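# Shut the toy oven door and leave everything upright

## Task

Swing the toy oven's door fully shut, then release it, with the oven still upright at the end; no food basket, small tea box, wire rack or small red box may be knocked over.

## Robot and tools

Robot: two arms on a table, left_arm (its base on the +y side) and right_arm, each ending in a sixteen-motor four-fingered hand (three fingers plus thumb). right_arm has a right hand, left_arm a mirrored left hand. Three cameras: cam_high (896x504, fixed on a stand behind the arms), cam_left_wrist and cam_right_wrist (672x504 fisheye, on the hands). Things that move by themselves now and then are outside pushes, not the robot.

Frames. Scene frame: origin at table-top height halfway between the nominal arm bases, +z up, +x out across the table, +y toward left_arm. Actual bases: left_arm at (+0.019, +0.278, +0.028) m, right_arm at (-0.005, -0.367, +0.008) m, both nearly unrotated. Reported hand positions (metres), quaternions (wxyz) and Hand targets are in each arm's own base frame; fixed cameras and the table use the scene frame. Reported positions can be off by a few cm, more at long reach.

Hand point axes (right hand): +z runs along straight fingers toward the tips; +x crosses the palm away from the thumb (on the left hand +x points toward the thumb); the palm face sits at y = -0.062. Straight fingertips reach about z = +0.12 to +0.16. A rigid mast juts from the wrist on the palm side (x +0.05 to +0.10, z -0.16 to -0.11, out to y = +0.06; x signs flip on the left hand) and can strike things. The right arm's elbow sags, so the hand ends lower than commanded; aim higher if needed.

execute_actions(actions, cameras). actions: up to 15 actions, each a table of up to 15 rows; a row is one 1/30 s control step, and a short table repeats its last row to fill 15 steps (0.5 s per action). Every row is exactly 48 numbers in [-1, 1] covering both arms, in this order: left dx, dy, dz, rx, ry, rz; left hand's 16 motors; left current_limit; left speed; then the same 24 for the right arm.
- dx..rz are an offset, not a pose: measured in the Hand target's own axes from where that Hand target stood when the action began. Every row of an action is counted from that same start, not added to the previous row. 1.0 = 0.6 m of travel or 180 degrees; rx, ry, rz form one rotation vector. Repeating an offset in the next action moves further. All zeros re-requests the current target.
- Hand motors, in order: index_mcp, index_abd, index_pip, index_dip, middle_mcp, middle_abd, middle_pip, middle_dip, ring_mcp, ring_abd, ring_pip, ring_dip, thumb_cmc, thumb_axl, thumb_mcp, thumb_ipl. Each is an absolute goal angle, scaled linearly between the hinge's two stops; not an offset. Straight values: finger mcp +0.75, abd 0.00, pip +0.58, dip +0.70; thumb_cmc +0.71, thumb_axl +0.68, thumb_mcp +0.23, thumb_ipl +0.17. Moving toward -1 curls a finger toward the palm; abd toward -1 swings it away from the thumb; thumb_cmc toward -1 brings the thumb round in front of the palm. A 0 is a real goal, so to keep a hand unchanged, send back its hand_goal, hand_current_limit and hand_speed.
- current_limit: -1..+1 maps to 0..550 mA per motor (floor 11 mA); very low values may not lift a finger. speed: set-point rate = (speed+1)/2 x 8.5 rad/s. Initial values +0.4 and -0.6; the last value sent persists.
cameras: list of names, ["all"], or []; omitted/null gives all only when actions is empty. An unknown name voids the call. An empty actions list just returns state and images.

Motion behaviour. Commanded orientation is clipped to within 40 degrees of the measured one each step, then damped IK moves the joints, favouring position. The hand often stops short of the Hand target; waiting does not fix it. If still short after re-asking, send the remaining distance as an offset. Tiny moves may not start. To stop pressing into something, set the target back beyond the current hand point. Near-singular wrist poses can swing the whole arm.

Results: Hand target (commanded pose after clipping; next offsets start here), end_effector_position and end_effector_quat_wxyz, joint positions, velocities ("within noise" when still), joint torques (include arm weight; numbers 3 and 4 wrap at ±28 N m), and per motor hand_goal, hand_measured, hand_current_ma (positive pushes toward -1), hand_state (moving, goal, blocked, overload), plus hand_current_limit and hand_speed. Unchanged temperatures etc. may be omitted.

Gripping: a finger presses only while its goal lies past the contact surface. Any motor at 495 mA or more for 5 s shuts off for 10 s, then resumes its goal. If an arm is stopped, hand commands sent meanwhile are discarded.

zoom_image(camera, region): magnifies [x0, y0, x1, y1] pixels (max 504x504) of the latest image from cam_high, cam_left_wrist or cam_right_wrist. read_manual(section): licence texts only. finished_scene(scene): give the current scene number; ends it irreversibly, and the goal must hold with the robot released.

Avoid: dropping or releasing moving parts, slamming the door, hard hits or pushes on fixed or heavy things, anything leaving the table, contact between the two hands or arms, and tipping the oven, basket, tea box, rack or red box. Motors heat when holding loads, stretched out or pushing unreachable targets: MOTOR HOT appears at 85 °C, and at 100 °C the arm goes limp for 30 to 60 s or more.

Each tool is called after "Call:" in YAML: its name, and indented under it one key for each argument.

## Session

Call:
execute_actions:
  actions: []

Scene clock: 0.00 s.
left_arm: end_effector_position=(+0.5282, +0.0599, +0.1624) hand_goal=(+0.754, +0.000, +0.576, +0.696, +0.754, +0.000, +0.576, +0.696, +0.754, +0.000, +0.576, +0.696, +0.714, +0.678, +0.226, +0.168) hand_measured=(+0.754, +0.000, +0.576, +0.696, +0.754, +0.000, +0.576, +0.696, +0.754, +0.000, +0.576, +0.696, +0.714, +0.678, +0.226, +0.168) hand_current_ma=(+0, +0, +0, +0, +0, +0, +0, +0, +0, +0, +0, +0, +0, +0, +0, +0) hand_state=(goal, goal, goal, goal, goal, goal, goal, goal, goal, goal, goal, goal, goal, goal, goal, goal) hand_current_limit=0.40 hand_speed=-0.60 end_effector_quat_wxyz=(+0.228, +0.027, +0.930, -0.286) | right_arm: end_effector_position=(+0.0716, +0.3143, +0.2666) hand_goal=(+0.754, +0.000, +0.576, +0.696, +0.754, +0.000, +0.576, +0.696, +0.754, +0.000, +0.576, +0.696, +0.714, +0.678, +0.226, +0.168) hand_measured=(+0.754, +0.000, +0.576, +0.696, +0.754, +0.000, +0.576, +0.696, +0.754, +0.000, +0.576, +0.696, +0.714, +0.678, +0.226, +0.168) hand_current_ma=(+0, +0, +0, +0, +0, +0, +0, +0, +0, +0, +0, +0, +0, +0, +0, +0) hand_state=(goal, goal, goal, goal, goal, goal, goal, goal, goal, goal, goal, goal, goal, goal, goal, goal) hand_current_limit=0.40 hand_speed=-0.60 end_effector_quat_wxyz=(+0.476, -0.287, +0.747, +0.364)
Joint positions: left_arm=[0.184 1.527 1.263 -0.916 0.656 -1.464] | right_arm=[1.245 0.277 0.26 -0.274 0.216 -1.22]
Joint velocities: within noise
Joint torques (N m): no reading
Motor temperatures (°C): left_arm=[26 31 31 26 29 25] | right_arm=[25 29 29 26 29 27]
Heat: left arm: hottest shoulder 31 °C; right arm: hottest shoulder 29 °C.
Hand target: left_arm +0.5372, +0.0616, +0.1735; +0.240, +0.031, +0.928, -0.284 | right_arm +0.0719, +0.3151, +0.2864; +0.485, -0.281, +0.738, +0.375
camera_calibration:
cam_left_wrist: T_world_to_cam=[[0.583352, -0.483377, 0.652723, -0.413948], [-0.761107, -0.0447438, 0.647081, 0.244852], [-0.283579, -0.874268, -0.394003, 0.386714], [0, 0, 0, 1]] pos_world=[0.5375, 0.148955, 0.26412]
cam_right_wrist: T_world_to_cam=[[-0.196186, 0.382956, 0.902694, -0.315842], [0.25417, -0.869259, 0.424012, 0.098366], [0.947053, 0.312623, 0.0732009, -0.0580604], [0, 0, 0, 1]] pos_world=[-0.0319791, 0.22461, 0.24765]

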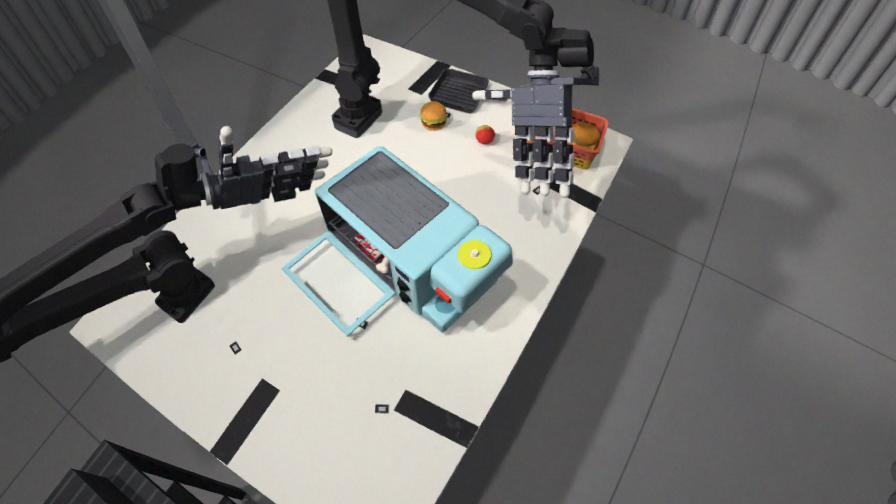

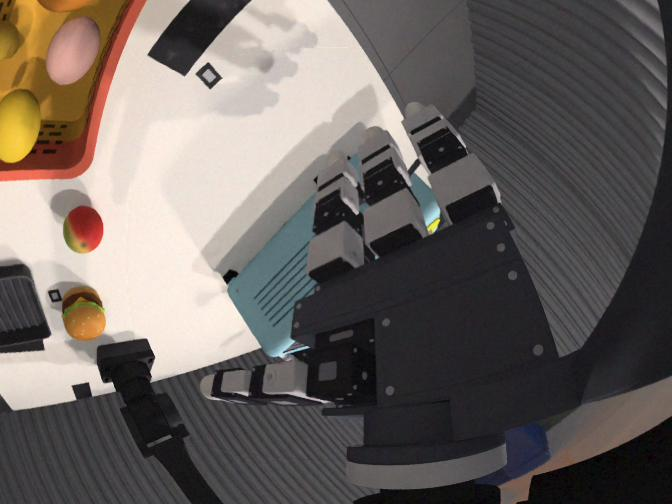

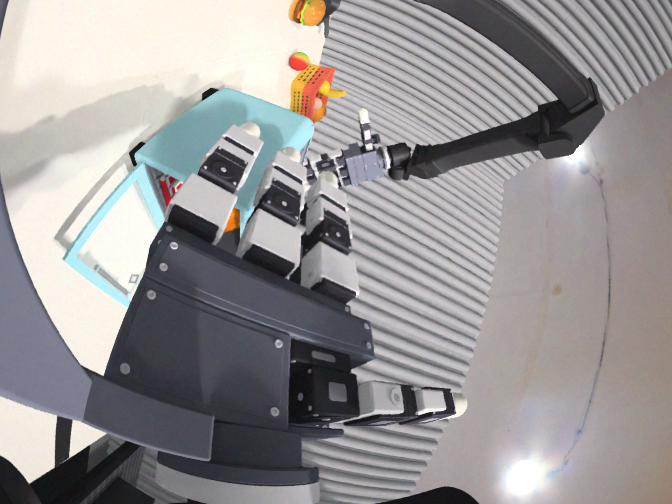

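Call:
zoom_image:
  camera: "cam_high"
  region: [260, 140, 520, 350]

Call:
zoom_image:
  camera: "cam_right_wrist"
  region: [50, 80, 330, 320]

Scaled by 1.938 from the camera's 896x504 image, which has a finer 1280x720 frame.

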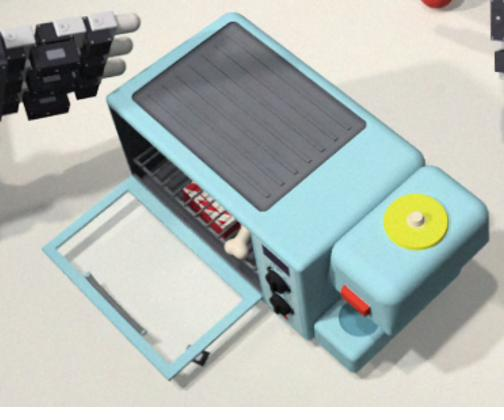

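Scaled by 1.800 from the camera's 672x504 image, which has a finer 960x720 frame.

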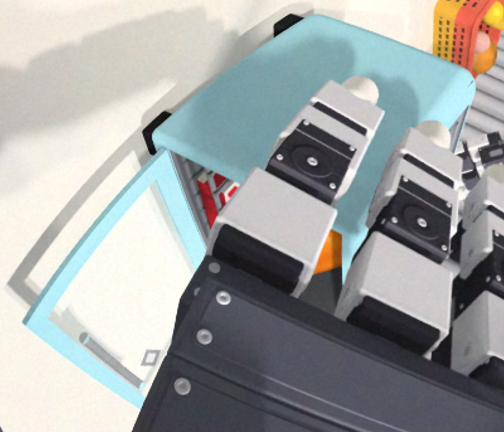

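Call:
execute_actions:
  actions:
    - [[0,0,0,0,0,0,0.75,0,0.58,0.7,0.75,0,0.58,0.7,0.75,0,0.58,0.7,0.71,0.68,0.23,0.17,0.4,-0.6,-0.0385,-0.0817,-0.0178,0.0502,0.0522,0.0423,0.75,0,0.58,-0.6,1,0,1,-1,1,0,1,-1,0.71,0.68,0.23,0.17,0.4,-0.6]]
    - [[0,0,0,0,0,0,0.75,0,0.58,0.7,0.75,0,0.58,0.7,0.75,0,0.58,0.7,0.71,0.68,0.23,0.17,0.4,-0.6,-0.0405,-0.091,-0.0073,0.0502,0.0522,0.0423,0.75,0,0.58,-0.6,1,0,1,-1,1,0,1,-1,0.71,0.68,0.23,0.17,0.4,-0.6]]
    - [[0,0,0,0,0,0,0.75,0,0.58,0.7,0.75,0,0.58,0.7,0.75,0,0.58,0.7,0.71,0.68,0.23,0.17,0.4,-0.6,-0.0322,-0.0937,0.0283,0.0502,0.0522,0.0423,0.75,0,0.58,-0.6,1,0,1,-1,1,0,1,-1,0.71,0.68,0.23,0.17,0.4,-0.6]]
    - [[0,0,0,0,0,0,0.75,0,0.58,0.7,0.75,0,0.58,0.7,0.75,0,0.58,0.7,0.71,0.68,0.23,0.17,0.4,-0.6,-0.0453,-0.0803,0.054,0.0502,0.0522,0.0423,0.75,0,0.58,-0.6,1,0,1,-1,1,0,1,-1,0.71,0.68,0.23,0.17,0.4,-0.6]]
    - [[0,0,0,0,0,0,0.75,0,0.58,0.7,0.75,0,0.58,0.7,0.75,0,0.58,0.7,0.71,0.68,0.23,0.17,0.4,-0.6,-0.0483,-0.0545,0.0667,0.0502,0.0522,0.0423,0.75,0,0.58,-0.6,1,0,1,-1,1,0,1,-1,0.71,0.68,0.23,0.17,0.4,-0.6]]
    - [[0,0,0,0,0,0,0.75,0,0.58,0.7,0.75,0,0.58,0.7,0.75,0,0.58,0.7,0.71,0.68,0.23,0.17,0.4,-0.6,-0.052,-0.0088,0.0588,0.0502,0.0522,0.0423,0.75,0,0.58,-0.6,1,0,1,-1,1,0,1,-1,0.71,0.68,0.23,0.17,0.4,-0.6]]
  cameras: ["cam_high","cam_right_wrist"]

Call:
zoom_image:
  camera: "cam_right_wrist"
  region: [172, 0, 592, 260]

Scene clock: 60.20 s.
left_arm: end_effector_position=(+0.5282, +0.0599, +0.1624) hand_goal=(+0.750, +0.000, +0.580, +0.700, +0.750, +0.000, +0.580, +0.700, +0.750, +0.000, +0.580, +0.700, +0.710, +0.680, +0.230, +0.170) hand_measured=(+0.746, +0.000, +0.576, +0.698, +0.746, +0.000, +0.576, +0.696, +0.746, +0.000, +0.576, +0.696, +0.708, +0.678, +0.224, +0.168) hand_current_ma=(-1, +0, -1, -1, -1, +0, -1, -1, -1, +0, -1, -1, +0, +0, -2, -1) hand_state=(goal, goal, goal, goal, goal, goal, goal, goal, goal, goal, goal, goal, goal, goal, goal, goal) hand_current_limit=0.40 hand_speed=-0.60 end_effector_quat_wxyz=(+0.228, +0.027, +0.930, -0.286) | right_arm: end_effector_position=(+0.3272, +0.1508, +0.1729) hand_goal=(+0.750, +0.000, +0.580, -0.600, +1.000, +0.000, +1.000, -1.000, +1.000, +0.000, +1.000, -1.000, +0.710, +0.680, +0.230, +0.170) hand_measured=(+0.750, -0.002, +0.578, -0.596, +0.998, -0.002, +0.996, -0.996, +0.998, -0.002, +0.998, -0.998, +0.712, +0.678, +0.226, +0.168) hand_current_ma=(+0, +0, +0, +0, +0, +0, +0, +0, +0, +0, +0, +0, +0, +0, -1, +0) hand_state=(goal, goal, goal, goal, goal, goal, goal, goal, goal, goal, goal, goal, goal, goal, goal, goal) hand_current_limit=0.40 hand_speed=-0.60 end_effector_quat_wxyz=(-0.017, +0.107, +0.994, -0.005)
Joint positions: left_arm=[0.184 1.527 1.263 -0.916 0.656 -1.464] | right_arm=[0.248 1.157 0.939 -1.388 -0.002 -1.108]
Joint torques (N m): left_arm=[1.44 -11.46 9.32 0.99 0.86 0.2] | right_arm=[1.55 -6.48 10.13 -0.02 0.15 -0.05]
Motor temperatures (°C): left_arm=[26 33 35 26 30 25] | right_arm=[25 29 34 26 29 27]
Heat: left arm: hottest elbow 35 °C; right arm: hottest elbow 34 °C.
Hand target: left_arm +0.5372, +0.0616, +0.1735; +0.240, +0.031, +0.928, -0.284 | right_arm +0.3398, +0.1563, +0.1919; +0.000, +0.107, +0.994, -0.001
Off the commanded pose: left_arm 0.014 m, 1 deg | right_arm 0.023 m, 2 deg.
camera_calibration:
cam_right_wrist: T_world_to_cam=[[0.901258, 0.433254, 0.00498453, -0.32991], [0.307839, -0.648379, 0.696305, -0.166977], [0.304909, -0.626016, -0.717729, 0.246195], [0, 0, 0, 1]] pos_world=[0.273669, 0.188793, 0.294613]
Images, in order (width x height): cam_high 896x504, cam_right_wrist 672x504.

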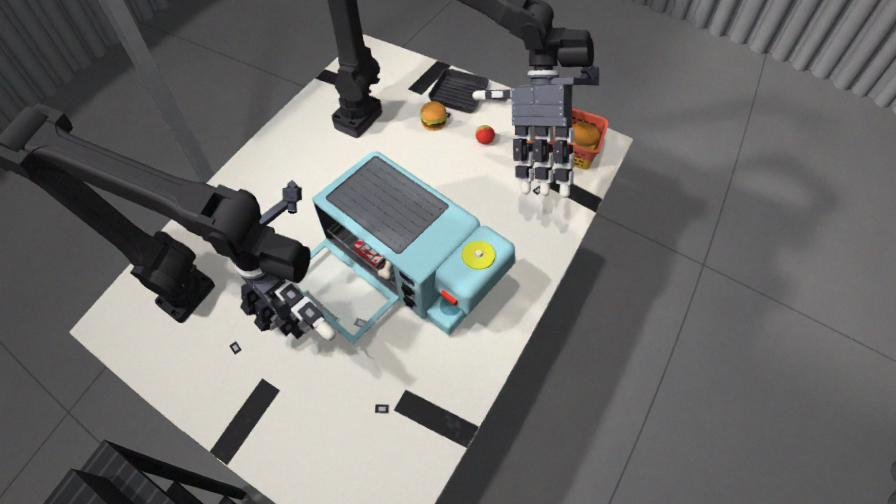

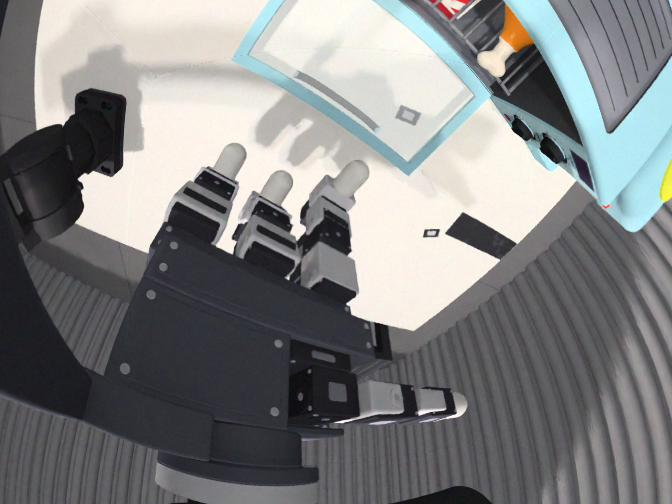

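Scaled by 1.200 from the camera's 672x504 image, which has a finer 960x720 frame.

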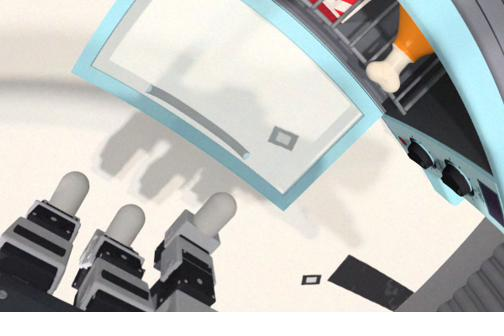

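Call:
execute_actions:
  actions:
    - [[0,0,0,0,0,0,0.75,0,0.58,0.7,0.75,0,0.58,0.7,0.75,0,0.58,0.7,0.71,0.68,0.23,0.17,0.4,-0.6,-0.0487,-0.046,0.0667,0,0,-0.0156,0.75,0,0.58,-0.6,1,0,1,-1,1,0,1,-1,0.71,0.68,0.23,0.17,0.4,-0.6]]
    - [[0,0,0,0,0,0,0.75,0,0.58,0.7,0.75,0,0.58,0.7,0.75,0,0.58,0.7,0.71,0.68,0.23,0.17,0.4,-0.6,0,0,0.08,0,0,0,0.75,0,0.58,-0.6,1,0,1,-1,1,0,1,-1,0.71,0.68,0.23,0.17,0.4,-0.6]]
  cameras: ["cam_right_wrist","cam_high"]

Call:
zoom_image:
  camera: "cam_right_wrist"
  region: [232, 60, 532, 240]

Scene clock: 82.63 s.
left_arm: end_effector_position=(+0.5282, +0.0599, +0.1624) hand_goal=(+0.750, +0.000, +0.580, +0.700, +0.750, +0.000, +0.580, +0.700, +0.750, +0.000, +0.580, +0.700, +0.710, +0.680, +0.230, +0.170) hand_measured=(+0.746, +0.000, +0.576, +0.698, +0.746, +0.000, +0.576, +0.696, +0.746, +0.000, +0.576, +0.696, +0.708, +0.678, +0.224, +0.168) hand_current_ma=(-1, +0, -1, -1, -1, +0, -1, -1, -1, +0, -1, -1, +0, +0, -2, -1) hand_state=(goal, goal, goal, goal, goal, goal, goal, goal, goal, goal, goal, goal, goal, goal, goal, goal) hand_current_limit=0.40 hand_speed=-0.60 end_effector_quat_wxyz=(+0.228, +0.027, +0.930, -0.286) | right_arm: end_effector_position=(+0.3589, +0.1220, +0.1047) hand_goal=(+0.750, +0.000, +0.580, -0.600, +1.000, +0.000, +1.000, -1.000, +1.000, +0.000, +1.000, -1.000, +0.710, +0.680, +0.230, +0.170) hand_measured=(+0.750, -0.002, +0.578, -0.596, +0.998, -0.002, +0.996, -0.996, +0.998, -0.002, +0.998, -0.998, +0.712, +0.678, +0.226, +0.168) hand_current_ma=(+0, +0, +0, +0, +0, +0, +0, +0, +0, +0, +0, +0, +0, +0, -1, +0) hand_state=(goal, goal, goal, goal, goal, goal, goal, goal, goal, goal, goal, goal, goal, goal, goal, goal) hand_current_limit=0.40 hand_speed=-0.60 end_effector_quat_wxyz=(-0.004, +0.087, +0.996, -0.003)
Joint positions: left_arm=[0.184 1.527 1.263 -0.916 0.656 -1.464] | right_arm=[0.134 1.284 0.852 -1.147 0.004 -1.263]
Joint torques (N m): left_arm=[1.38 -11.52 9.32 1.01 0.86 0.21] | right_arm=[0.73 -7.12 6.53 1.06 -0.06 -0.25]
Heat: left arm: hottest elbow 36 °C; right arm: hottest elbow 35 °C.
Hand target: left_arm +0.5372, +0.0616, +0.1735; +0.240, +0.031, +0.928, -0.284 | right_arm +0.3624, +0.1229, +0.1038; +0.000, +0.083, +0.997, -0.001
Off the commanded pose: left_arm 0.014 m, 1 deg | right_arm 0.004 m, 1 deg.
camera_calibration:
cam_right_wrist: T_world_to_cam=[[0.882166, 0.470025, 0.0293344, -0.345942], [0.316116, -0.637171, 0.702911, -0.152979], [0.349077, -0.610811, -0.710673, 0.151237], [0, 0, 0, 1]] pos_world=[0.300744, 0.157505, 0.225159]
Images, in order (width x height): cam_high 896x504, cam_right_wrist 672x504.

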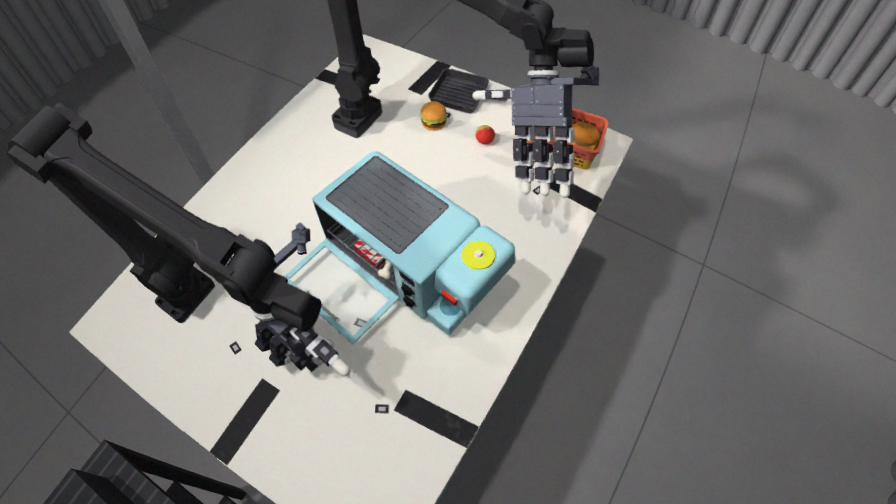

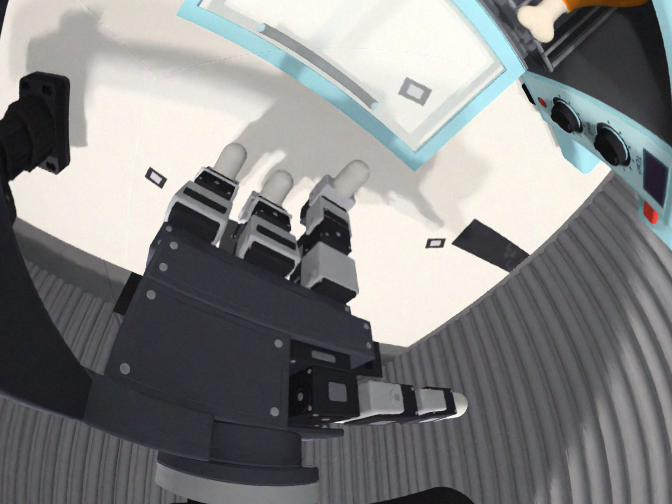

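Scaled by 1.680 from the camera's 672x504 image, which has a finer 960x720 frame.

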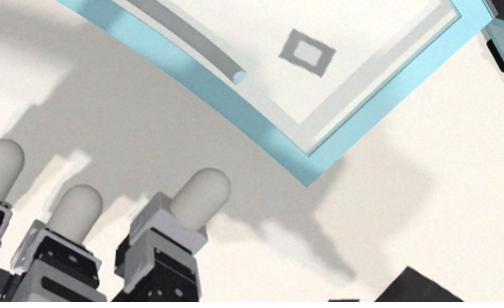

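Call:
execute_actions:
  actions:
    - [[0,0,0,0,0,0,0.75,0,0.58,0.7,0.75,0,0.58,0.7,0.75,0,0.58,0.7,0.71,0.68,0.23,0.17,0.4,-0.6,-0.005,0,0.03,0,0,0,0.75,0,0.58,-0.6,1,0,1,-1,1,0,1,-1,0.71,0.68,0.23,0.17,0.4,-0.6]]
    - [[0,0,0,0,0,0,0.75,0,0.58,0.7,0.75,0,0.58,0.7,0.75,0,0.58,0.7,0.71,0.68,0.23,0.17,0.4,-0.6,0,0,0.013,0,0,0,0.75,0,0.58,-0.6,1,0,1,-1,1,0,1,-1,0.71,0.68,0.23,0.17,0.4,-0.6]]
  cameras: ["cam_right_wrist"]

Call:
zoom_image:
  camera: "cam_right_wrist"
  region: [232, 60, 532, 240]

Scene clock: 94.30 s.
left_arm: end_effector_position=(+0.5282, +0.0599, +0.1624) hand_goal=(+0.750, +0.000, +0.580, +0.700, +0.750, +0.000, +0.580, +0.700, +0.750, +0.000, +0.580, +0.700, +0.710, +0.680, +0.230, +0.170) hand_measured=(+0.746, +0.000, +0.576, +0.698, +0.746, +0.000, +0.576, +0.696, +0.746, +0.000, +0.576, +0.696, +0.708, +0.678, +0.224, +0.168) hand_current_ma=(-1, +0, -1, -1, -1, +0, -1, -1, -1, +0, -1, -1, +0, +0, -2, -1) hand_state=(goal, goal, goal, goal, goal, goal, goal, goal, goal, goal, goal, goal, goal, goal, goal, goal) hand_current_limit=0.40 hand_speed=-0.60 end_effector_quat_wxyz=(+0.228, +0.027, +0.930, -0.286) | right_arm: end_effector_position=(+0.3640, +0.1228, +0.0833) hand_goal=(+0.750, +0.000, +0.580, -0.600, +1.000, +0.000, +1.000, -1.000, +1.000, +0.000, +1.000, -1.000, +0.710, +0.680, +0.230, +0.170) hand_measured=(+0.750, -0.002, +0.578, -0.596, +0.998, -0.002, +0.996, -0.996, +0.998, -0.002, +0.998, -0.998, +0.712, +0.678, +0.226, +0.168) hand_current_ma=(+0, +0, +0, +0, +0, +0, +0, +0, +0, +0, +0, +0, +0, +0, -1, +0) hand_state=(goal, goal, goal, goal, goal, goal, goal, goal, goal, goal, goal, goal, goal, goal, goal, goal) hand_current_limit=0.40 hand_speed=-0.60 end_effector_quat_wxyz=(+0.002, +0.085, +0.996, -0.002)
Joint positions: left_arm=[0.184 1.527 1.263 -0.916 0.656 -1.464] | right_arm=[0.134 1.322 0.821 -1.068 0.004 -1.266]
Joint torques (N m): left_arm=[1.44 -11.4 9.32 0.98 0.86 0.2] | right_arm=[0.62 -7.06 6 1.01 -0.06 -0.24]
Heat: left arm: hottest elbow 36 °C; right arm: hottest elbow 35 °C.
Hand target: left_arm +0.5372, +0.0616, +0.1735; +0.240, +0.031, +0.928, -0.284 | right_arm +0.3653, +0.1223, +0.0780; +0.000, +0.083, +0.997, -0.001
Off the commanded pose: left_arm 0.014 m, 1 deg | right_arm 0.005 m, 0 deg.
camera_calibration:
cam_right_wrist: T_world_to_cam=[[0.880529, 0.472295, 0.0400621, -0.350782], [0.309791, -0.637406, 0.705509, -0.136911], [0.358744, -0.60881, -0.707568, 0.130574], [0, 0, 0, 1]] pos_world=[0.304445, 0.1579, 0.203035]
Images, in order (width x height): cam_right_wrist 672x504.

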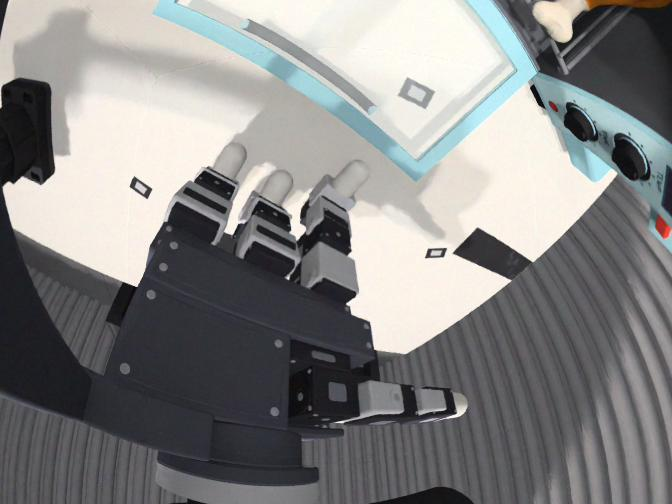

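Scaled by 1.680 from the camera's 672x504 image, which has a finer 960x720 frame.

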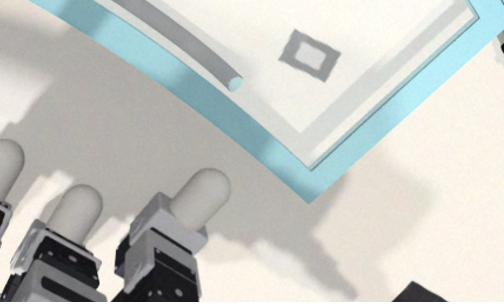

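Call:
execute_actions:
  actions:
    - [[0,0,0,0,0,0,0.75,0,0.58,0.7,0.75,0,0.58,0.7,0.75,0,0.58,0.7,0.71,0.68,0.23,0.17,0.4,-0.6,-0.003,0,0.015,0,0,0,0.75,0,0.58,-0.6,1,0,1,-1,1,0,1,-1,0.71,0.68,0.23,0.17,0.4,-0.6]]
  cameras: ["cam_right_wrist"]

Call:
zoom_image:
  camera: "cam_right_wrist"
  region: [302, 100, 462, 220]

Scene clock: 100.83 s.
left_arm: end_effector_position=(+0.5282, +0.0599, +0.1624) hand_goal=(+0.750, +0.000, +0.580, +0.700, +0.750, +0.000, +0.580, +0.700, +0.750, +0.000, +0.580, +0.700, +0.710, +0.680, +0.230, +0.170) hand_measured=(+0.746, +0.000, +0.576, +0.698, +0.746, +0.000, +0.576, +0.696, +0.746, +0.000, +0.576, +0.696, +0.708, +0.678, +0.224, +0.168) hand_current_ma=(-1, +0, -1, -1, -1, +0, -1, -1, -1, +0, -1, -1, +0, +0, -2, -1) hand_state=(goal, goal, goal, goal, goal, goal, goal, goal, goal, goal, goal, goal, goal, goal, goal, goal) hand_current_limit=0.40 hand_speed=-0.60 end_effector_quat_wxyz=(+0.228, +0.027, +0.930, -0.286) | right_arm: end_effector_position=(+0.3664, +0.1233, +0.0776) hand_goal=(+0.750, +0.000, +0.580, -0.600, +1.000, +0.000, +1.000, -1.000, +1.000, +0.000, +1.000, -1.000, +0.710, +0.680, +0.230, +0.170) hand_measured=(+0.748, -0.006, +0.576, -0.602, +0.998, -0.002, +0.996, -0.996, +0.996, -0.002, +0.998, -0.998, +0.712, +0.678, +0.226, +0.168) hand_current_ma=(+0, -1, -1, +0, +0, +0, +0, +0, +0, +0, +0, +0, +0, +0, -1, +0) hand_state=(goal, goal, goal, goal, goal, goal, goal, goal, goal, goal, goal, goal, goal, goal, goal, goal) hand_current_limit=0.40 hand_speed=-0.60 end_effector_quat_wxyz=(+0.004, +0.084, +0.996, -0.001)
Joint positions: left_arm=[0.184 1.527 1.263 -0.916 0.656 -1.464] | right_arm=[0.134 1.334 0.815 -1.043 0.004 -1.268]
Joint torques (N m): left_arm=[1.44 -11.4 9.28 0.99 0.86 0.2] | right_arm=[0.56 -6.65 5.74 1.18 -0.05 -0.23]
Heat: left arm: hottest elbow 36 °C; right arm: hottest elbow 34 °C.
Hand target: left_arm +0.5372, +0.0616, +0.1735; +0.240, +0.031, +0.928, -0.284 | right_arm +0.3671, +0.1220, +0.0691; +0.000, +0.083, +0.997, -0.001
Off the commanded pose: left_arm 0.014 m, 1 deg | right_arm 0.009 m, 1 deg.
camera_calibration:
cam_right_wrist: T_world_to_cam=[[0.879182, 0.474316, 0.0454284, -0.353058], [0.307248, -0.637204, 0.706803, -0.132556], [0.364195, -0.607451, -0.70595, 0.123795], [0, 0, 0, 1]] pos_world=[0.306045, 0.158195, 0.197123]
Images, in order (width x height): cam_right_wrist 672x504.

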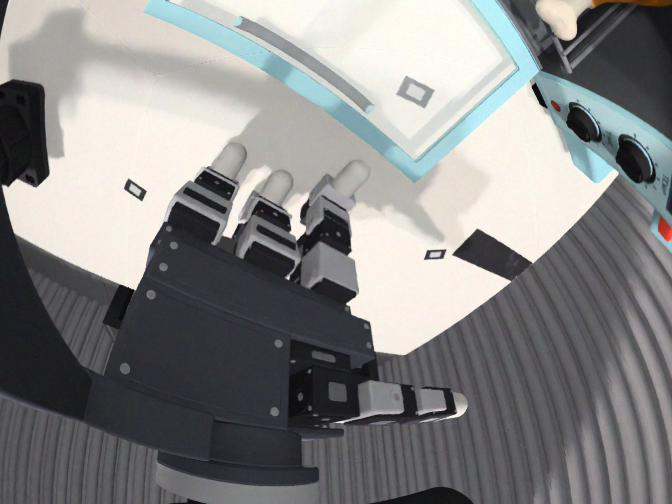

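Scaled by 3.150 from the camera's 672x504 image, which has a finer 960x720 frame.

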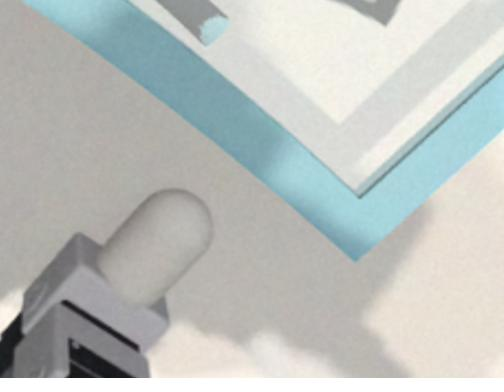

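Call:
execute_actions:
  actions:
    - [[0,0,0,0,0,0,0.75,0,0.58,0.7,0.75,0,0.58,0.7,0.75,0,0.58,0.7,0.71,0.68,0.23,0.17,0.4,-0.6,0.004,0.018,-0.0133,0,0,0,0.75,0,0.58,-0.6,1,0,1,-1,1,0,1,-1,0.71,0.68,0.23,0.17,0.4,-0.6]]
    - [[0,0,0,0,0,0,0.75,0,0.58,0.7,0.75,0,0.58,0.7,0.75,0,0.58,0.7,0.71,0.68,0.23,0.17,0.4,-0.6,0,0.04,0,0,0,0,0.75,0,0.58,-0.6,1,0,1,-1,1,0,1,-1,0.71,0.68,0.23,0.17,0.4,-0.6]]
    - [[0,0,0,0,0,0,0.75,0,0.58,0.7,0.75,0,0.58,0.7,0.75,0,0.58,0.7,0.71,0.68,0.23,0.17,0.4,-0.6,0,0.027,0,0,0,0,0.75,0,0.58,-0.6,1,0,1,-1,1,0,1,-1,0.71,0.68,0.23,0.17,0.4,-0.6]]
  cameras: ["cam_right_wrist"]

Call:
zoom_image:
  camera: "cam_right_wrist"
  region: [282, 80, 482, 220]

Scene clock: 111.30 s.
left_arm: end_effector_position=(+0.5282, +0.0599, +0.1624) hand_goal=(+0.750, +0.000, +0.580, +0.700, +0.750, +0.000, +0.580, +0.700, +0.750, +0.000, +0.580, +0.700, +0.710, +0.680, +0.230, +0.170) hand_measured=(+0.746, +0.000, +0.576, +0.698, +0.746, +0.000, +0.576, +0.696, +0.746, +0.000, +0.576, +0.696, +0.708, +0.678, +0.224, +0.168) hand_current_ma=(-1, +0, -1, -1, -1, +0, -1, -1, -1, +0, -1, -1, +0, +0, -2, -1) hand_state=(goal, goal, goal, goal, goal, goal, goal, goal, goal, goal, goal, goal, goal, goal, goal, goal) hand_current_limit=0.40 hand_speed=-0.60 end_effector_quat_wxyz=(+0.228, +0.027, +0.930, -0.286) | right_arm: end_effector_position=(+0.3645, +0.1663, +0.0771) hand_goal=(+0.750, +0.000, +0.580, -0.600, +1.000, +0.000, +1.000, -1.000, +1.000, +0.000, +1.000, -1.000, +0.710, +0.680, +0.230, +0.170) hand_measured=(+0.748, -0.008, +0.576, -0.606, +0.996, -0.002, +0.996, -0.996, +1.000, -0.002, +1.000, -1.000, +0.712, +0.678, +0.226, +0.168) hand_current_ma=(+0, -1, +0, -1, +0, +0, +0, +0, +0, +0, +0, +0, +0, +0, -1, +0) hand_state=(goal, goal, goal, goal, goal, goal, goal, goal, goal, goal, goal, goal, goal, goal, goal, goal) hand_current_limit=0.40 hand_speed=-0.60 end_effector_quat_wxyz=(+0.004, +0.082, +0.997, -0.001)
Joint positions: left_arm=[0.184 1.527 1.263 -0.916 0.656 -1.464] | right_arm=[0.261 1.354 0.832 -1.043 0.005 -1.147]
Joint torques (N m): left_arm=[1.44 -11.46 9.31 1.01 0.86 0.21] | right_arm=[1.49 -6.18 8.16 0.31 -0.1 -0.05]
Heat: left arm: hottest elbow 37 °C; right arm: hottest elbow 34 °C.
Hand target: left_arm +0.5372, +0.0616, +0.1735; +0.240, +0.031, +0.928, -0.284 | right_arm +0.3733, +0.1728, +0.0770; +0.000, +0.083, +0.997, -0.001
Off the commanded pose: left_arm 0.014 m, 1 deg | right_arm 0.011 m, 0 deg.
camera_calibration:
cam_right_wrist: T_world_to_cam=[[0.876866, 0.478718, 0.043994, -0.371472], [0.311375, -0.635293, 0.706717, -0.106017], [0.366267, -0.605997, -0.706127, 0.149349], [0, 0, 0, 1]] pos_world=[0.304041, 0.200984, 0.196726]
Images, in order (width x height): cam_right_wrist 672x504.

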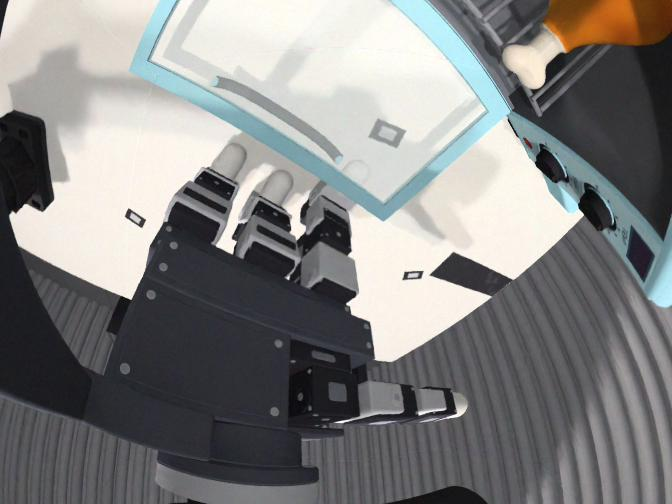

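Scaled by 2.520 from the camera's 672x504 image, which has a finer 960x720 frame.

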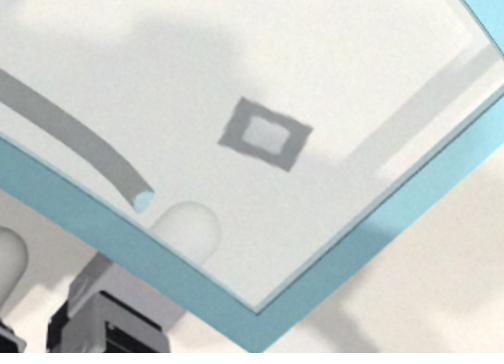

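Call:
execute_actions:
  actions:
    - [[0,0,0,0,0,0,0.75,0,0.58,0.7,0.75,0,0.58,0.7,0.75,0,0.58,0.7,0.71,0.68,0.23,0.17,0.4,-0.6,-0.0142,0.0087,-0.0617,0,0,0,0.75,0,0.58,-0.6,1,0,1,-1,1,0,1,-1,0.71,0.68,0.23,0.17,0.4,-0.6]]
    - [[0,0,0,0,0,0,0.75,0,0.58,0.7,0.75,0,0.58,0.7,0.75,0,0.58,0.7,0.71,0.68,0.23,0.17,0.4,-0.6,0,0.0067,-0.05,0,0,0,0.75,0,0.58,-0.6,1,0,1,-1,1,0,1,-1,0.71,0.68,0.23,0.17,0.4,-0.6]]
    - [[0,0,0,0,0,0,0.75,0,0.58,0.7,0.75,0,0.58,0.7,0.75,0,0.58,0.7,0.71,0.68,0.23,0.17,0.4,-0.6,0,0.0267,-0.0667,0,0,0,0.75,0,0.58,-0.6,1,0,1,-1,1,0,1,-1,0.71,0.68,0.23,0.17,0.4,-0.6]]
  cameras: ["cam_right_wrist","cam_high"]

Scene clock: 132.87 s.
left_arm: end_effector_position=(+0.5282, +0.0599, +0.1624) hand_goal=(+0.750, +0.000, +0.580, +0.700, +0.750, +0.000, +0.580, +0.700, +0.750, +0.000, +0.580, +0.700, +0.710, +0.680, +0.230, +0.170) hand_measured=(+0.746, +0.000, +0.576, +0.698, +0.746, +0.000, +0.576, +0.696, +0.746, +0.000, +0.576, +0.696, +0.708, +0.678, +0.224, +0.168) hand_current_ma=(-1, +0, -1, -1, -1, +0, -1, -1, -1, +0, -1, -1, +0, +0, -2, -1) hand_state=(goal, goal, goal, goal, goal, goal, goal, goal, goal, goal, goal, goal, goal, goal, goal, goal) hand_current_limit=0.40 hand_speed=-0.60 end_effector_quat_wxyz=(+0.228, +0.027, +0.930, -0.286) | right_arm: end_effector_position=(+0.3714, +0.1889, +0.1594) hand_goal=(+0.750, +0.000, +0.580, -0.600, +1.000, +0.000, +1.000, -1.000, +1.000, +0.000, +1.000, -1.000, +0.710, +0.680, +0.230, +0.170) hand_measured=(+0.756, +0.000, +0.586, -0.596, +0.996, -0.002, +0.996, -0.996, +0.996, -0.002, +1.000, -1.000, +0.712, +0.678, +0.226, +0.168) hand_current_ma=(+1, +0, +1, +1, +0, +0, +0, +0, +0, +0, +0, +0, +0, +0, -1, +0) hand_state=(goal, goal, goal, goal, goal, goal, goal, goal, goal, goal, goal, goal, goal, goal, goal, goal) hand_current_limit=0.40 hand_speed=-0.60 end_effector_quat_wxyz=(-0.022, +0.082, +0.996, -0.011)
Joint positions: left_arm=[0.184 1.527 1.263 -0.916 0.656 -1.464] | right_arm=[0.316 1.33 1.052 -1.343 0.002 -1.09]
Joint torques (N m): left_arm=[1.38 -11.46 9.33 1.01 0.86 0.19] | right_arm=[1.55 -9.58 10.39 0.02 0.01 -0.03]
Heat: left arm: hottest elbow 37 °C; right arm: hottest elbow 34 °C.
Hand target: left_arm +0.5372, +0.0616, +0.1735; +0.240, +0.031, +0.928, -0.284 | right_arm +0.3858, +0.1965, +0.1838; +0.000, +0.083, +0.997, -0.001
Off the commanded pose: left_arm 0.014 m, 1 deg | right_arm 0.029 m, 3 deg.
camera_calibration:
cam_right_wrist: T_world_to_cam=[[0.878216, 0.478155, -0.010207, -0.383754], [0.348746, -0.625638, 0.697821, -0.166189], [0.327281, -0.616397, -0.7162, 0.236638], [0, 0, 0, 1]] pos_world=[0.31753, 0.225383, 0.281533]
Images, in order (width x height): cam_high 896x504, cam_right_wrist 672x504.

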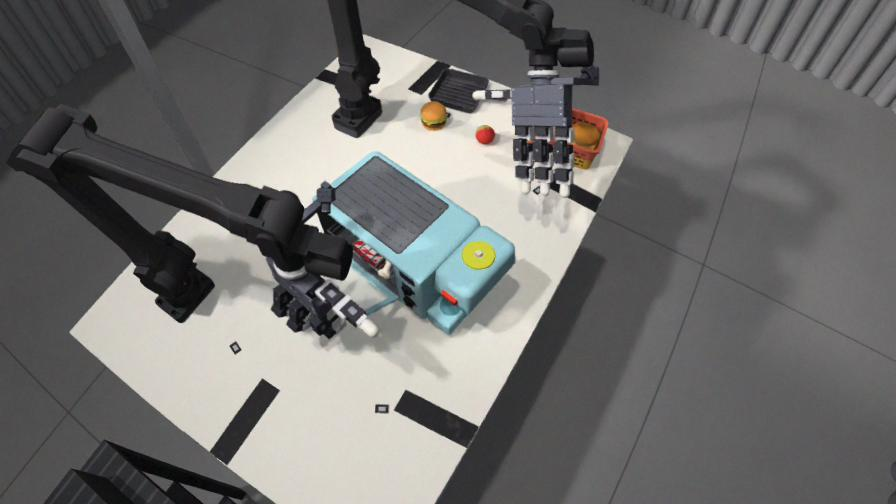

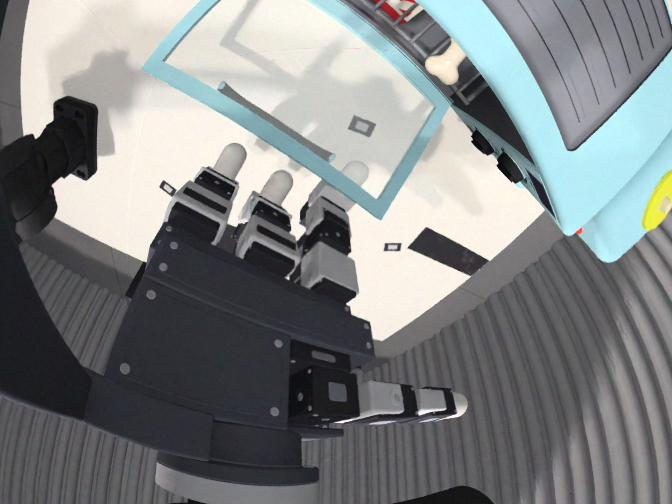

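Call:
execute_actions:
  actions:
    - [[0,0,0,0,0,0,0.75,0,0.58,0.7,0.75,0,0.58,0.7,0.75,0,0.58,0.7,0.71,0.68,0.23,0.17,0.4,-0.6,0,0.04,-0.04,0,0,0,0.75,0,0.58,-0.6,1,0,1,-1,1,0,1,-1,0.71,0.68,0.23,0.17,0.4,-0.6]]
    - [[0,0,0,0,0,0,0.75,0,0.58,0.7,0.75,0,0.58,0.7,0.75,0,0.58,0.7,0.71,0.68,0.23,0.17,0.4,-0.6,0,0.05,-0.03,0,0,0,0.75,0,0.58,-0.6,1,0,1,-1,1,0,1,-1,0.71,0.68,0.23,0.17,0.4,-0.6]]
  cameras: ["cam_right_wrist","cam_high"]

Call:
zoom_image:
  camera: "cam_right_wrist"
  region: [282, 80, 482, 240]

Scene clock: 140.87 s.
left_arm: end_effector_position=(+0.5282, +0.0599, +0.1624) hand_goal=(+0.750, +0.000, +0.580, +0.700, +0.750, +0.000, +0.580, +0.700, +0.750, +0.000, +0.580, +0.700, +0.710, +0.680, +0.230, +0.170) hand_measured=(+0.746, +0.000, +0.576, +0.698, +0.746, +0.000, +0.576, +0.696, +0.746, +0.000, +0.576, +0.696, +0.708, +0.678, +0.224, +0.168) hand_current_ma=(-1, +0, -1, -1, -1, +0, -1, -1, -1, +0, -1, -1, +0, +0, -2, -1) hand_state=(goal, goal, goal, goal, goal, goal, goal, goal, goal, goal, goal, goal, goal, goal, goal, goal) hand_current_limit=0.40 hand_speed=-0.60 end_effector_quat_wxyz=(+0.228, +0.027, +0.930, -0.286) | right_arm: end_effector_position=(+0.3820, +0.2427, +0.2115) hand_goal=(+0.750, +0.000, +0.580, -0.600, +1.000, +0.000, +1.000, -1.000, +1.000, +0.000, +1.000, -1.000, +0.710, +0.680, +0.230, +0.170) hand_measured=(+0.752, +0.000, +0.584, -0.596, +0.996, -0.002, +0.996, -0.996, +0.996, -0.002, +1.000, -1.000, +0.712, +0.678, +0.226, +0.168) hand_current_ma=(+0, +0, +0, +1, +0, +0, +0, +0, +0, +0, +0, +0, +0, +0, -1, +0) hand_state=(goal, goal, goal, goal, goal, goal, goal, goal, goal, goal, goal, goal, goal, goal, goal, goal) hand_current_limit=0.40 hand_speed=-0.60 end_effector_quat_wxyz=(-0.010, +0.080, +0.997, -0.006)
Joint positions: left_arm=[0.184 1.527 1.263 -0.916 0.656 -1.464] | right_arm=[0.441 1.363 1.219 -1.451 0.001 -0.97]
Joint torques (N m): left_arm=[1.49 -11.4 9.32 0.98 0.86 0.2] | right_arm=[0.91 -8.41 10.43 0.06 0.04 -0.03]
Heat: left arm: hottest elbow 37 °C; right arm: hottest elbow 34 °C.
Hand target: left_arm +0.5372, +0.0616, +0.1735; +0.240, +0.031, +0.928, -0.284 | right_arm +0.3947, +0.2498, +0.2259; +0.000, +0.083, +0.997, -0.001
Off the commanded pose: left_arm 0.014 m, 1 deg | right_arm 0.021 m, 1 deg.
camera_calibration:
cam_right_wrist: T_world_to_cam=[[0.876272, 0.481564, 0.0155843, -0.423732], [0.333085, -0.62883, 0.702586, -0.166861], [0.34814, -0.610466, -0.711428, 0.293134], [0, 0, 0, 1]] pos_world=[0.324832, 0.278076, 0.332381]
Images, in order (width x height): cam_high 896x504, cam_right_wrist 672x504.

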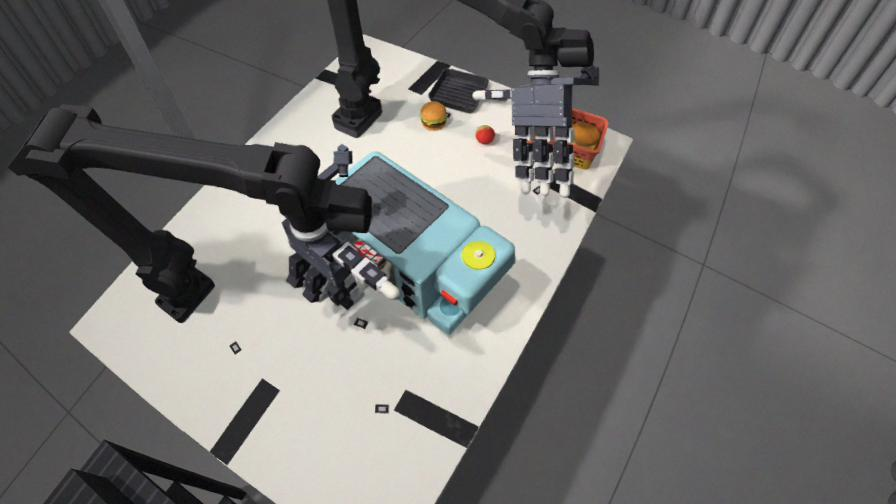

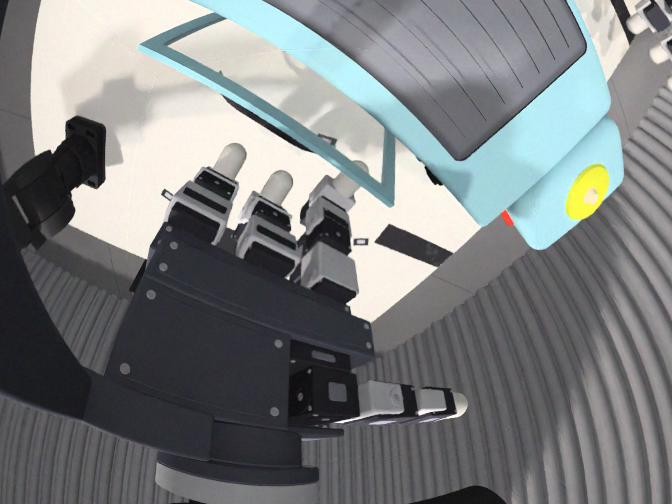

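Scaled by 2.520 from the camera's 672x504 image, which has a finer 960x720 frame.

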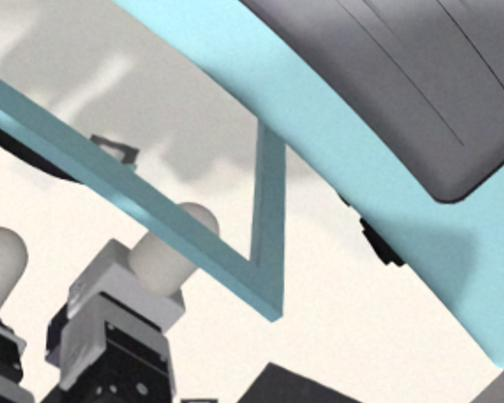

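Call:
execute_actions:
  actions:
    - [[0,0,0,0,0,0,0.75,0,0.58,0.7,0.75,0,0.58,0.7,0.75,0,0.58,0.7,0.71,0.68,0.23,0.17,0.4,-0.6,0,0.04,0.012,0,0,0,0.75,0,0.58,-0.6,1,0,1,-1,1,0,1,-1,0.71,0.68,0.23,0.17,0.4,-0.6]]
    - [[0,0,0,0,0,0,0.75,0,0.58,0.7,0.75,0,0.58,0.7,0.75,0,0.58,0.7,0.71,0.68,0.23,0.17,0.4,-0.6,0,0.03,0,0,0,0,0.75,0,0.58,-0.6,1,0,1,-1,1,0,1,-1,0.71,0.68,0.23,0.17,0.4,-0.6]]
  cameras: ["cam_right_wrist","cam_high"]

Call:
zoom_image:
  camera: "cam_right_wrist"
  region: [282, 80, 482, 240]

Scene clock: 147.53 s.
left_arm: end_effector_position=(+0.5282, +0.0599, +0.1624) hand_goal=(+0.750, +0.000, +0.580, +0.700, +0.750, +0.000, +0.580, +0.700, +0.750, +0.000, +0.580, +0.700, +0.710, +0.680, +0.230, +0.170) hand_measured=(+0.746, +0.000, +0.576, +0.698, +0.746, +0.000, +0.576, +0.696, +0.746, +0.000, +0.576, +0.696, +0.708, +0.678, +0.224, +0.168) hand_current_ma=(-1, +0, -1, -1, -1, +0, -1, -1, -1, +0, -1, -1, +0, +0, -2, -1) hand_state=(goal, goal, goal, goal, goal, goal, goal, goal, goal, goal, goal, goal, goal, goal, goal, goal) hand_current_limit=0.40 hand_speed=-0.60 end_effector_quat_wxyz=(+0.228, +0.027, +0.930, -0.286) | right_arm: end_effector_position=(+0.3868, +0.2781, +0.2040) hand_goal=(+0.750, +0.000, +0.580, -0.600, +1.000, +0.000, +1.000, -1.000, +1.000, +0.000, +1.000, -1.000, +0.710, +0.680, +0.230, +0.170) hand_measured=(+0.758, -0.002, +0.584, -0.604, +0.996, -0.002, +0.996, -0.996, +0.996, -0.002, +1.000, -1.000, +0.710, +0.678, +0.226, +0.168) hand_current_ma=(+2, +0, +0, +0, +0, +0, +0, +0, +0, +0, +0, +0, +0, +0, -1, +0) hand_state=(goal, goal, goal, goal, goal, goal, goal, goal, goal, goal, goal, goal, goal, goal, goal, goal) hand_current_limit=0.40 hand_speed=-0.60 end_effector_quat_wxyz=(-0.015, +0.083, +0.996, -0.013)
Joint positions: left_arm=[0.184 1.527 1.263 -0.916 0.656 -1.464] | right_arm=[0.517 1.428 1.269 -1.451 0.004 -0.887]
Joint torques (N m): left_arm=[1.49 -11.46 9.29 0.99 0.86 0.19] | right_arm=[1.49 -9.23 10.51 0.64 -0.06 -0.06]
Heat: left arm: hottest elbow 37 °C; right arm: hottest elbow 35 °C.
Hand target: left_arm +0.5372, +0.0616, +0.1735; +0.240, +0.031, +0.928, -0.284 | right_arm +0.4017, +0.2913, +0.2186; +0.000, +0.083, +0.997, -0.001
Off the commanded pose: left_arm 0.014 m, 1 deg | right_arm 0.025 m, 2 deg.
camera_calibration:
cam_right_wrist: T_world_to_cam=[[0.87923, 0.476397, -0.000683242, -0.441297], [0.33784, -0.622498, 0.705946, -0.145246], [0.335886, -0.62092, -0.708265, 0.314805], [0, 0, 0, 1]] pos_world=[0.331333, 0.315286, 0.325199]
Images, in order (width x height): cam_high 896x504, cam_right_wrist 672x504.

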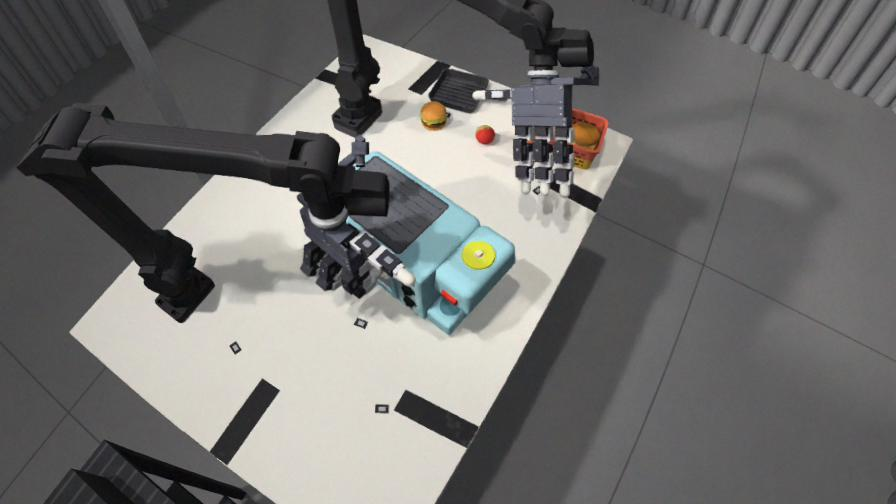

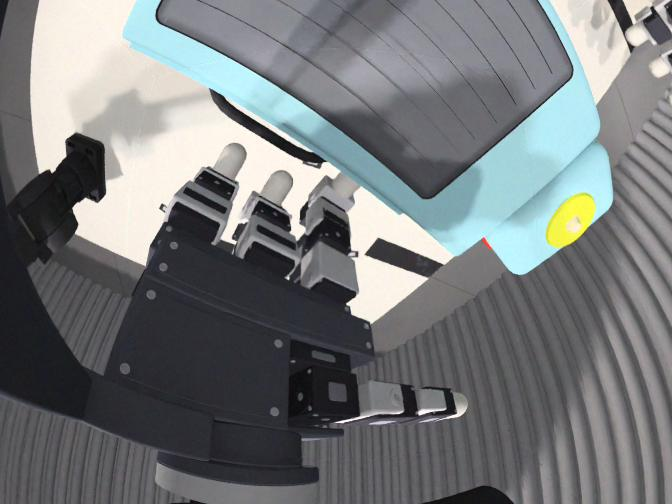

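Scaled by 2.520 from the camera's 672x504 image, which has a finer 960x720 frame.

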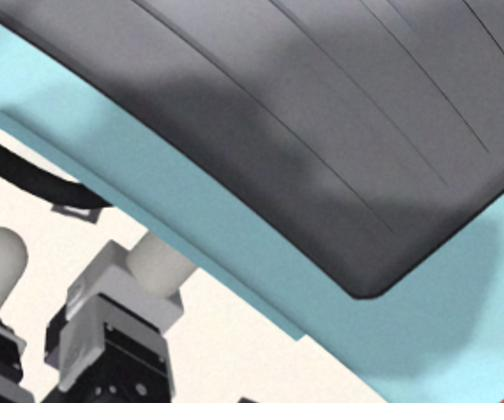

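Call:
execute_actions:
  actions:
    - [[0,0,0,0,0,0,0.75,0,0.58,0.7,0.75,0,0.58,0.7,0.75,0,0.58,0.7,0.71,0.68,0.23,0.17,0.4,-0.6,0,0.018,0,0,0,0,0.7,0,0.58,-0.6,1,0,1,-1,1,0,1,-1,0.71,0.68,0.23,0.17,0.4,-0.6]]
  cameras: ["cam_right_wrist"]

Call:
zoom_image:
  camera: "cam_right_wrist"
  region: [282, 80, 482, 240]

Scene clock: 151.57 s.
left_arm: end_effector_position=(+0.5282, +0.0599, +0.1624) hand_goal=(+0.750, +0.000, +0.580, +0.700, +0.750, +0.000, +0.580, +0.700, +0.750, +0.000, +0.580, +0.700, +0.710, +0.680, +0.230, +0.170) hand_measured=(+0.746, +0.000, +0.576, +0.698, +0.746, +0.000, +0.576, +0.696, +0.746, +0.000, +0.576, +0.696, +0.708, +0.678, +0.224, +0.168) hand_current_ma=(-1, +0, -1, -1, -1, +0, -1, -1, -1, +0, -1, -1, +0, +0, -2, -1) hand_state=(goal, goal, goal, goal, goal, goal, goal, goal, goal, goal, goal, goal, goal, goal, goal, goal) hand_current_limit=0.40 hand_speed=-0.60 end_effector_quat_wxyz=(+0.228, +0.027, +0.930, -0.286) | right_arm: end_effector_position=(+0.3889, +0.2797, +0.2031) hand_goal=(+0.700, +0.000, +0.580, -0.600, +1.000, +0.000, +1.000, -1.000, +1.000, +0.000, +1.000, -1.000, +0.710, +0.680, +0.230, +0.170) hand_measured=(+0.746, -0.016, +0.592, -0.612, +0.996, -0.002, +0.996, -0.996, +0.996, -0.002, +1.000, -1.000, +0.710, +0.678, +0.226, +0.168) hand_current_ma=(+51, -5, +3, -4, +0, +0, +0, +0, +0, +0, +0, +0, +0, +0, -1, +0) hand_state=(blocked, goal, goal, goal, goal, goal, goal, goal, goal, goal, goal, goal, goal, goal, goal, goal) hand_current_limit=0.40 hand_speed=-0.60 end_effector_quat_wxyz=(-0.017, +0.093, +0.995, -0.017)
Joint positions: left_arm=[0.184 1.527 1.263 -0.916 0.656 -1.464] | right_arm=[0.524 1.437 1.278 -1.459 0.009 -0.861]
Joint torques (N m): left_arm=[1.44 -11.4 9.29 0.99 0.87 0.2] | right_arm=[2.26 -8.94 11.06 0.91 -0.27 -0.06]
Heat: left arm: hottest elbow 37 °C; right arm: hottest elbow 35 °C.
Hand target: left_arm +0.5372, +0.0616, +0.1735; +0.240, +0.031, +0.928, -0.284 | right_arm +0.4034, +0.3019, +0.2185; +0.000, +0.083, +0.997, -0.001
Off the commanded pose: left_arm 0.014 m, 1 deg | right_arm 0.031 m, 3 deg.
camera_calibration:
cam_right_wrist: T_world_to_cam=[[0.888399, 0.459004, -0.00794071, -0.441072], [0.328069, -0.622686, 0.710376, -0.141334], [0.321121, -0.633702, -0.703778, 0.322833], [0, 0, 0, 1]] pos_world=[0.334547, 0.319027, 0.324101]
Images, in order (width x height): cam_right_wrist 672x504.

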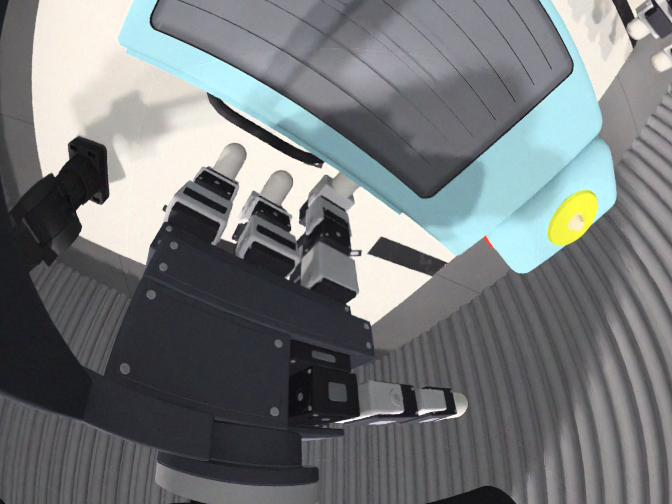

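Scaled by 2.520 from the camera's 672x504 image, which has a finer 960x720 frame.

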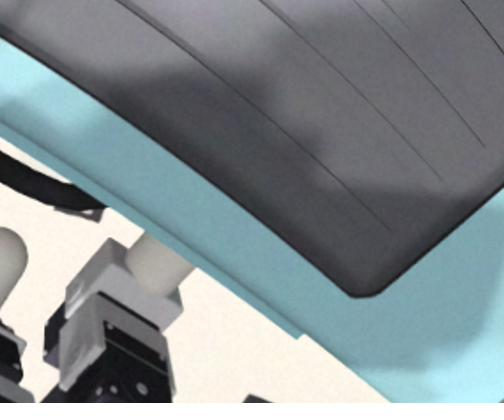

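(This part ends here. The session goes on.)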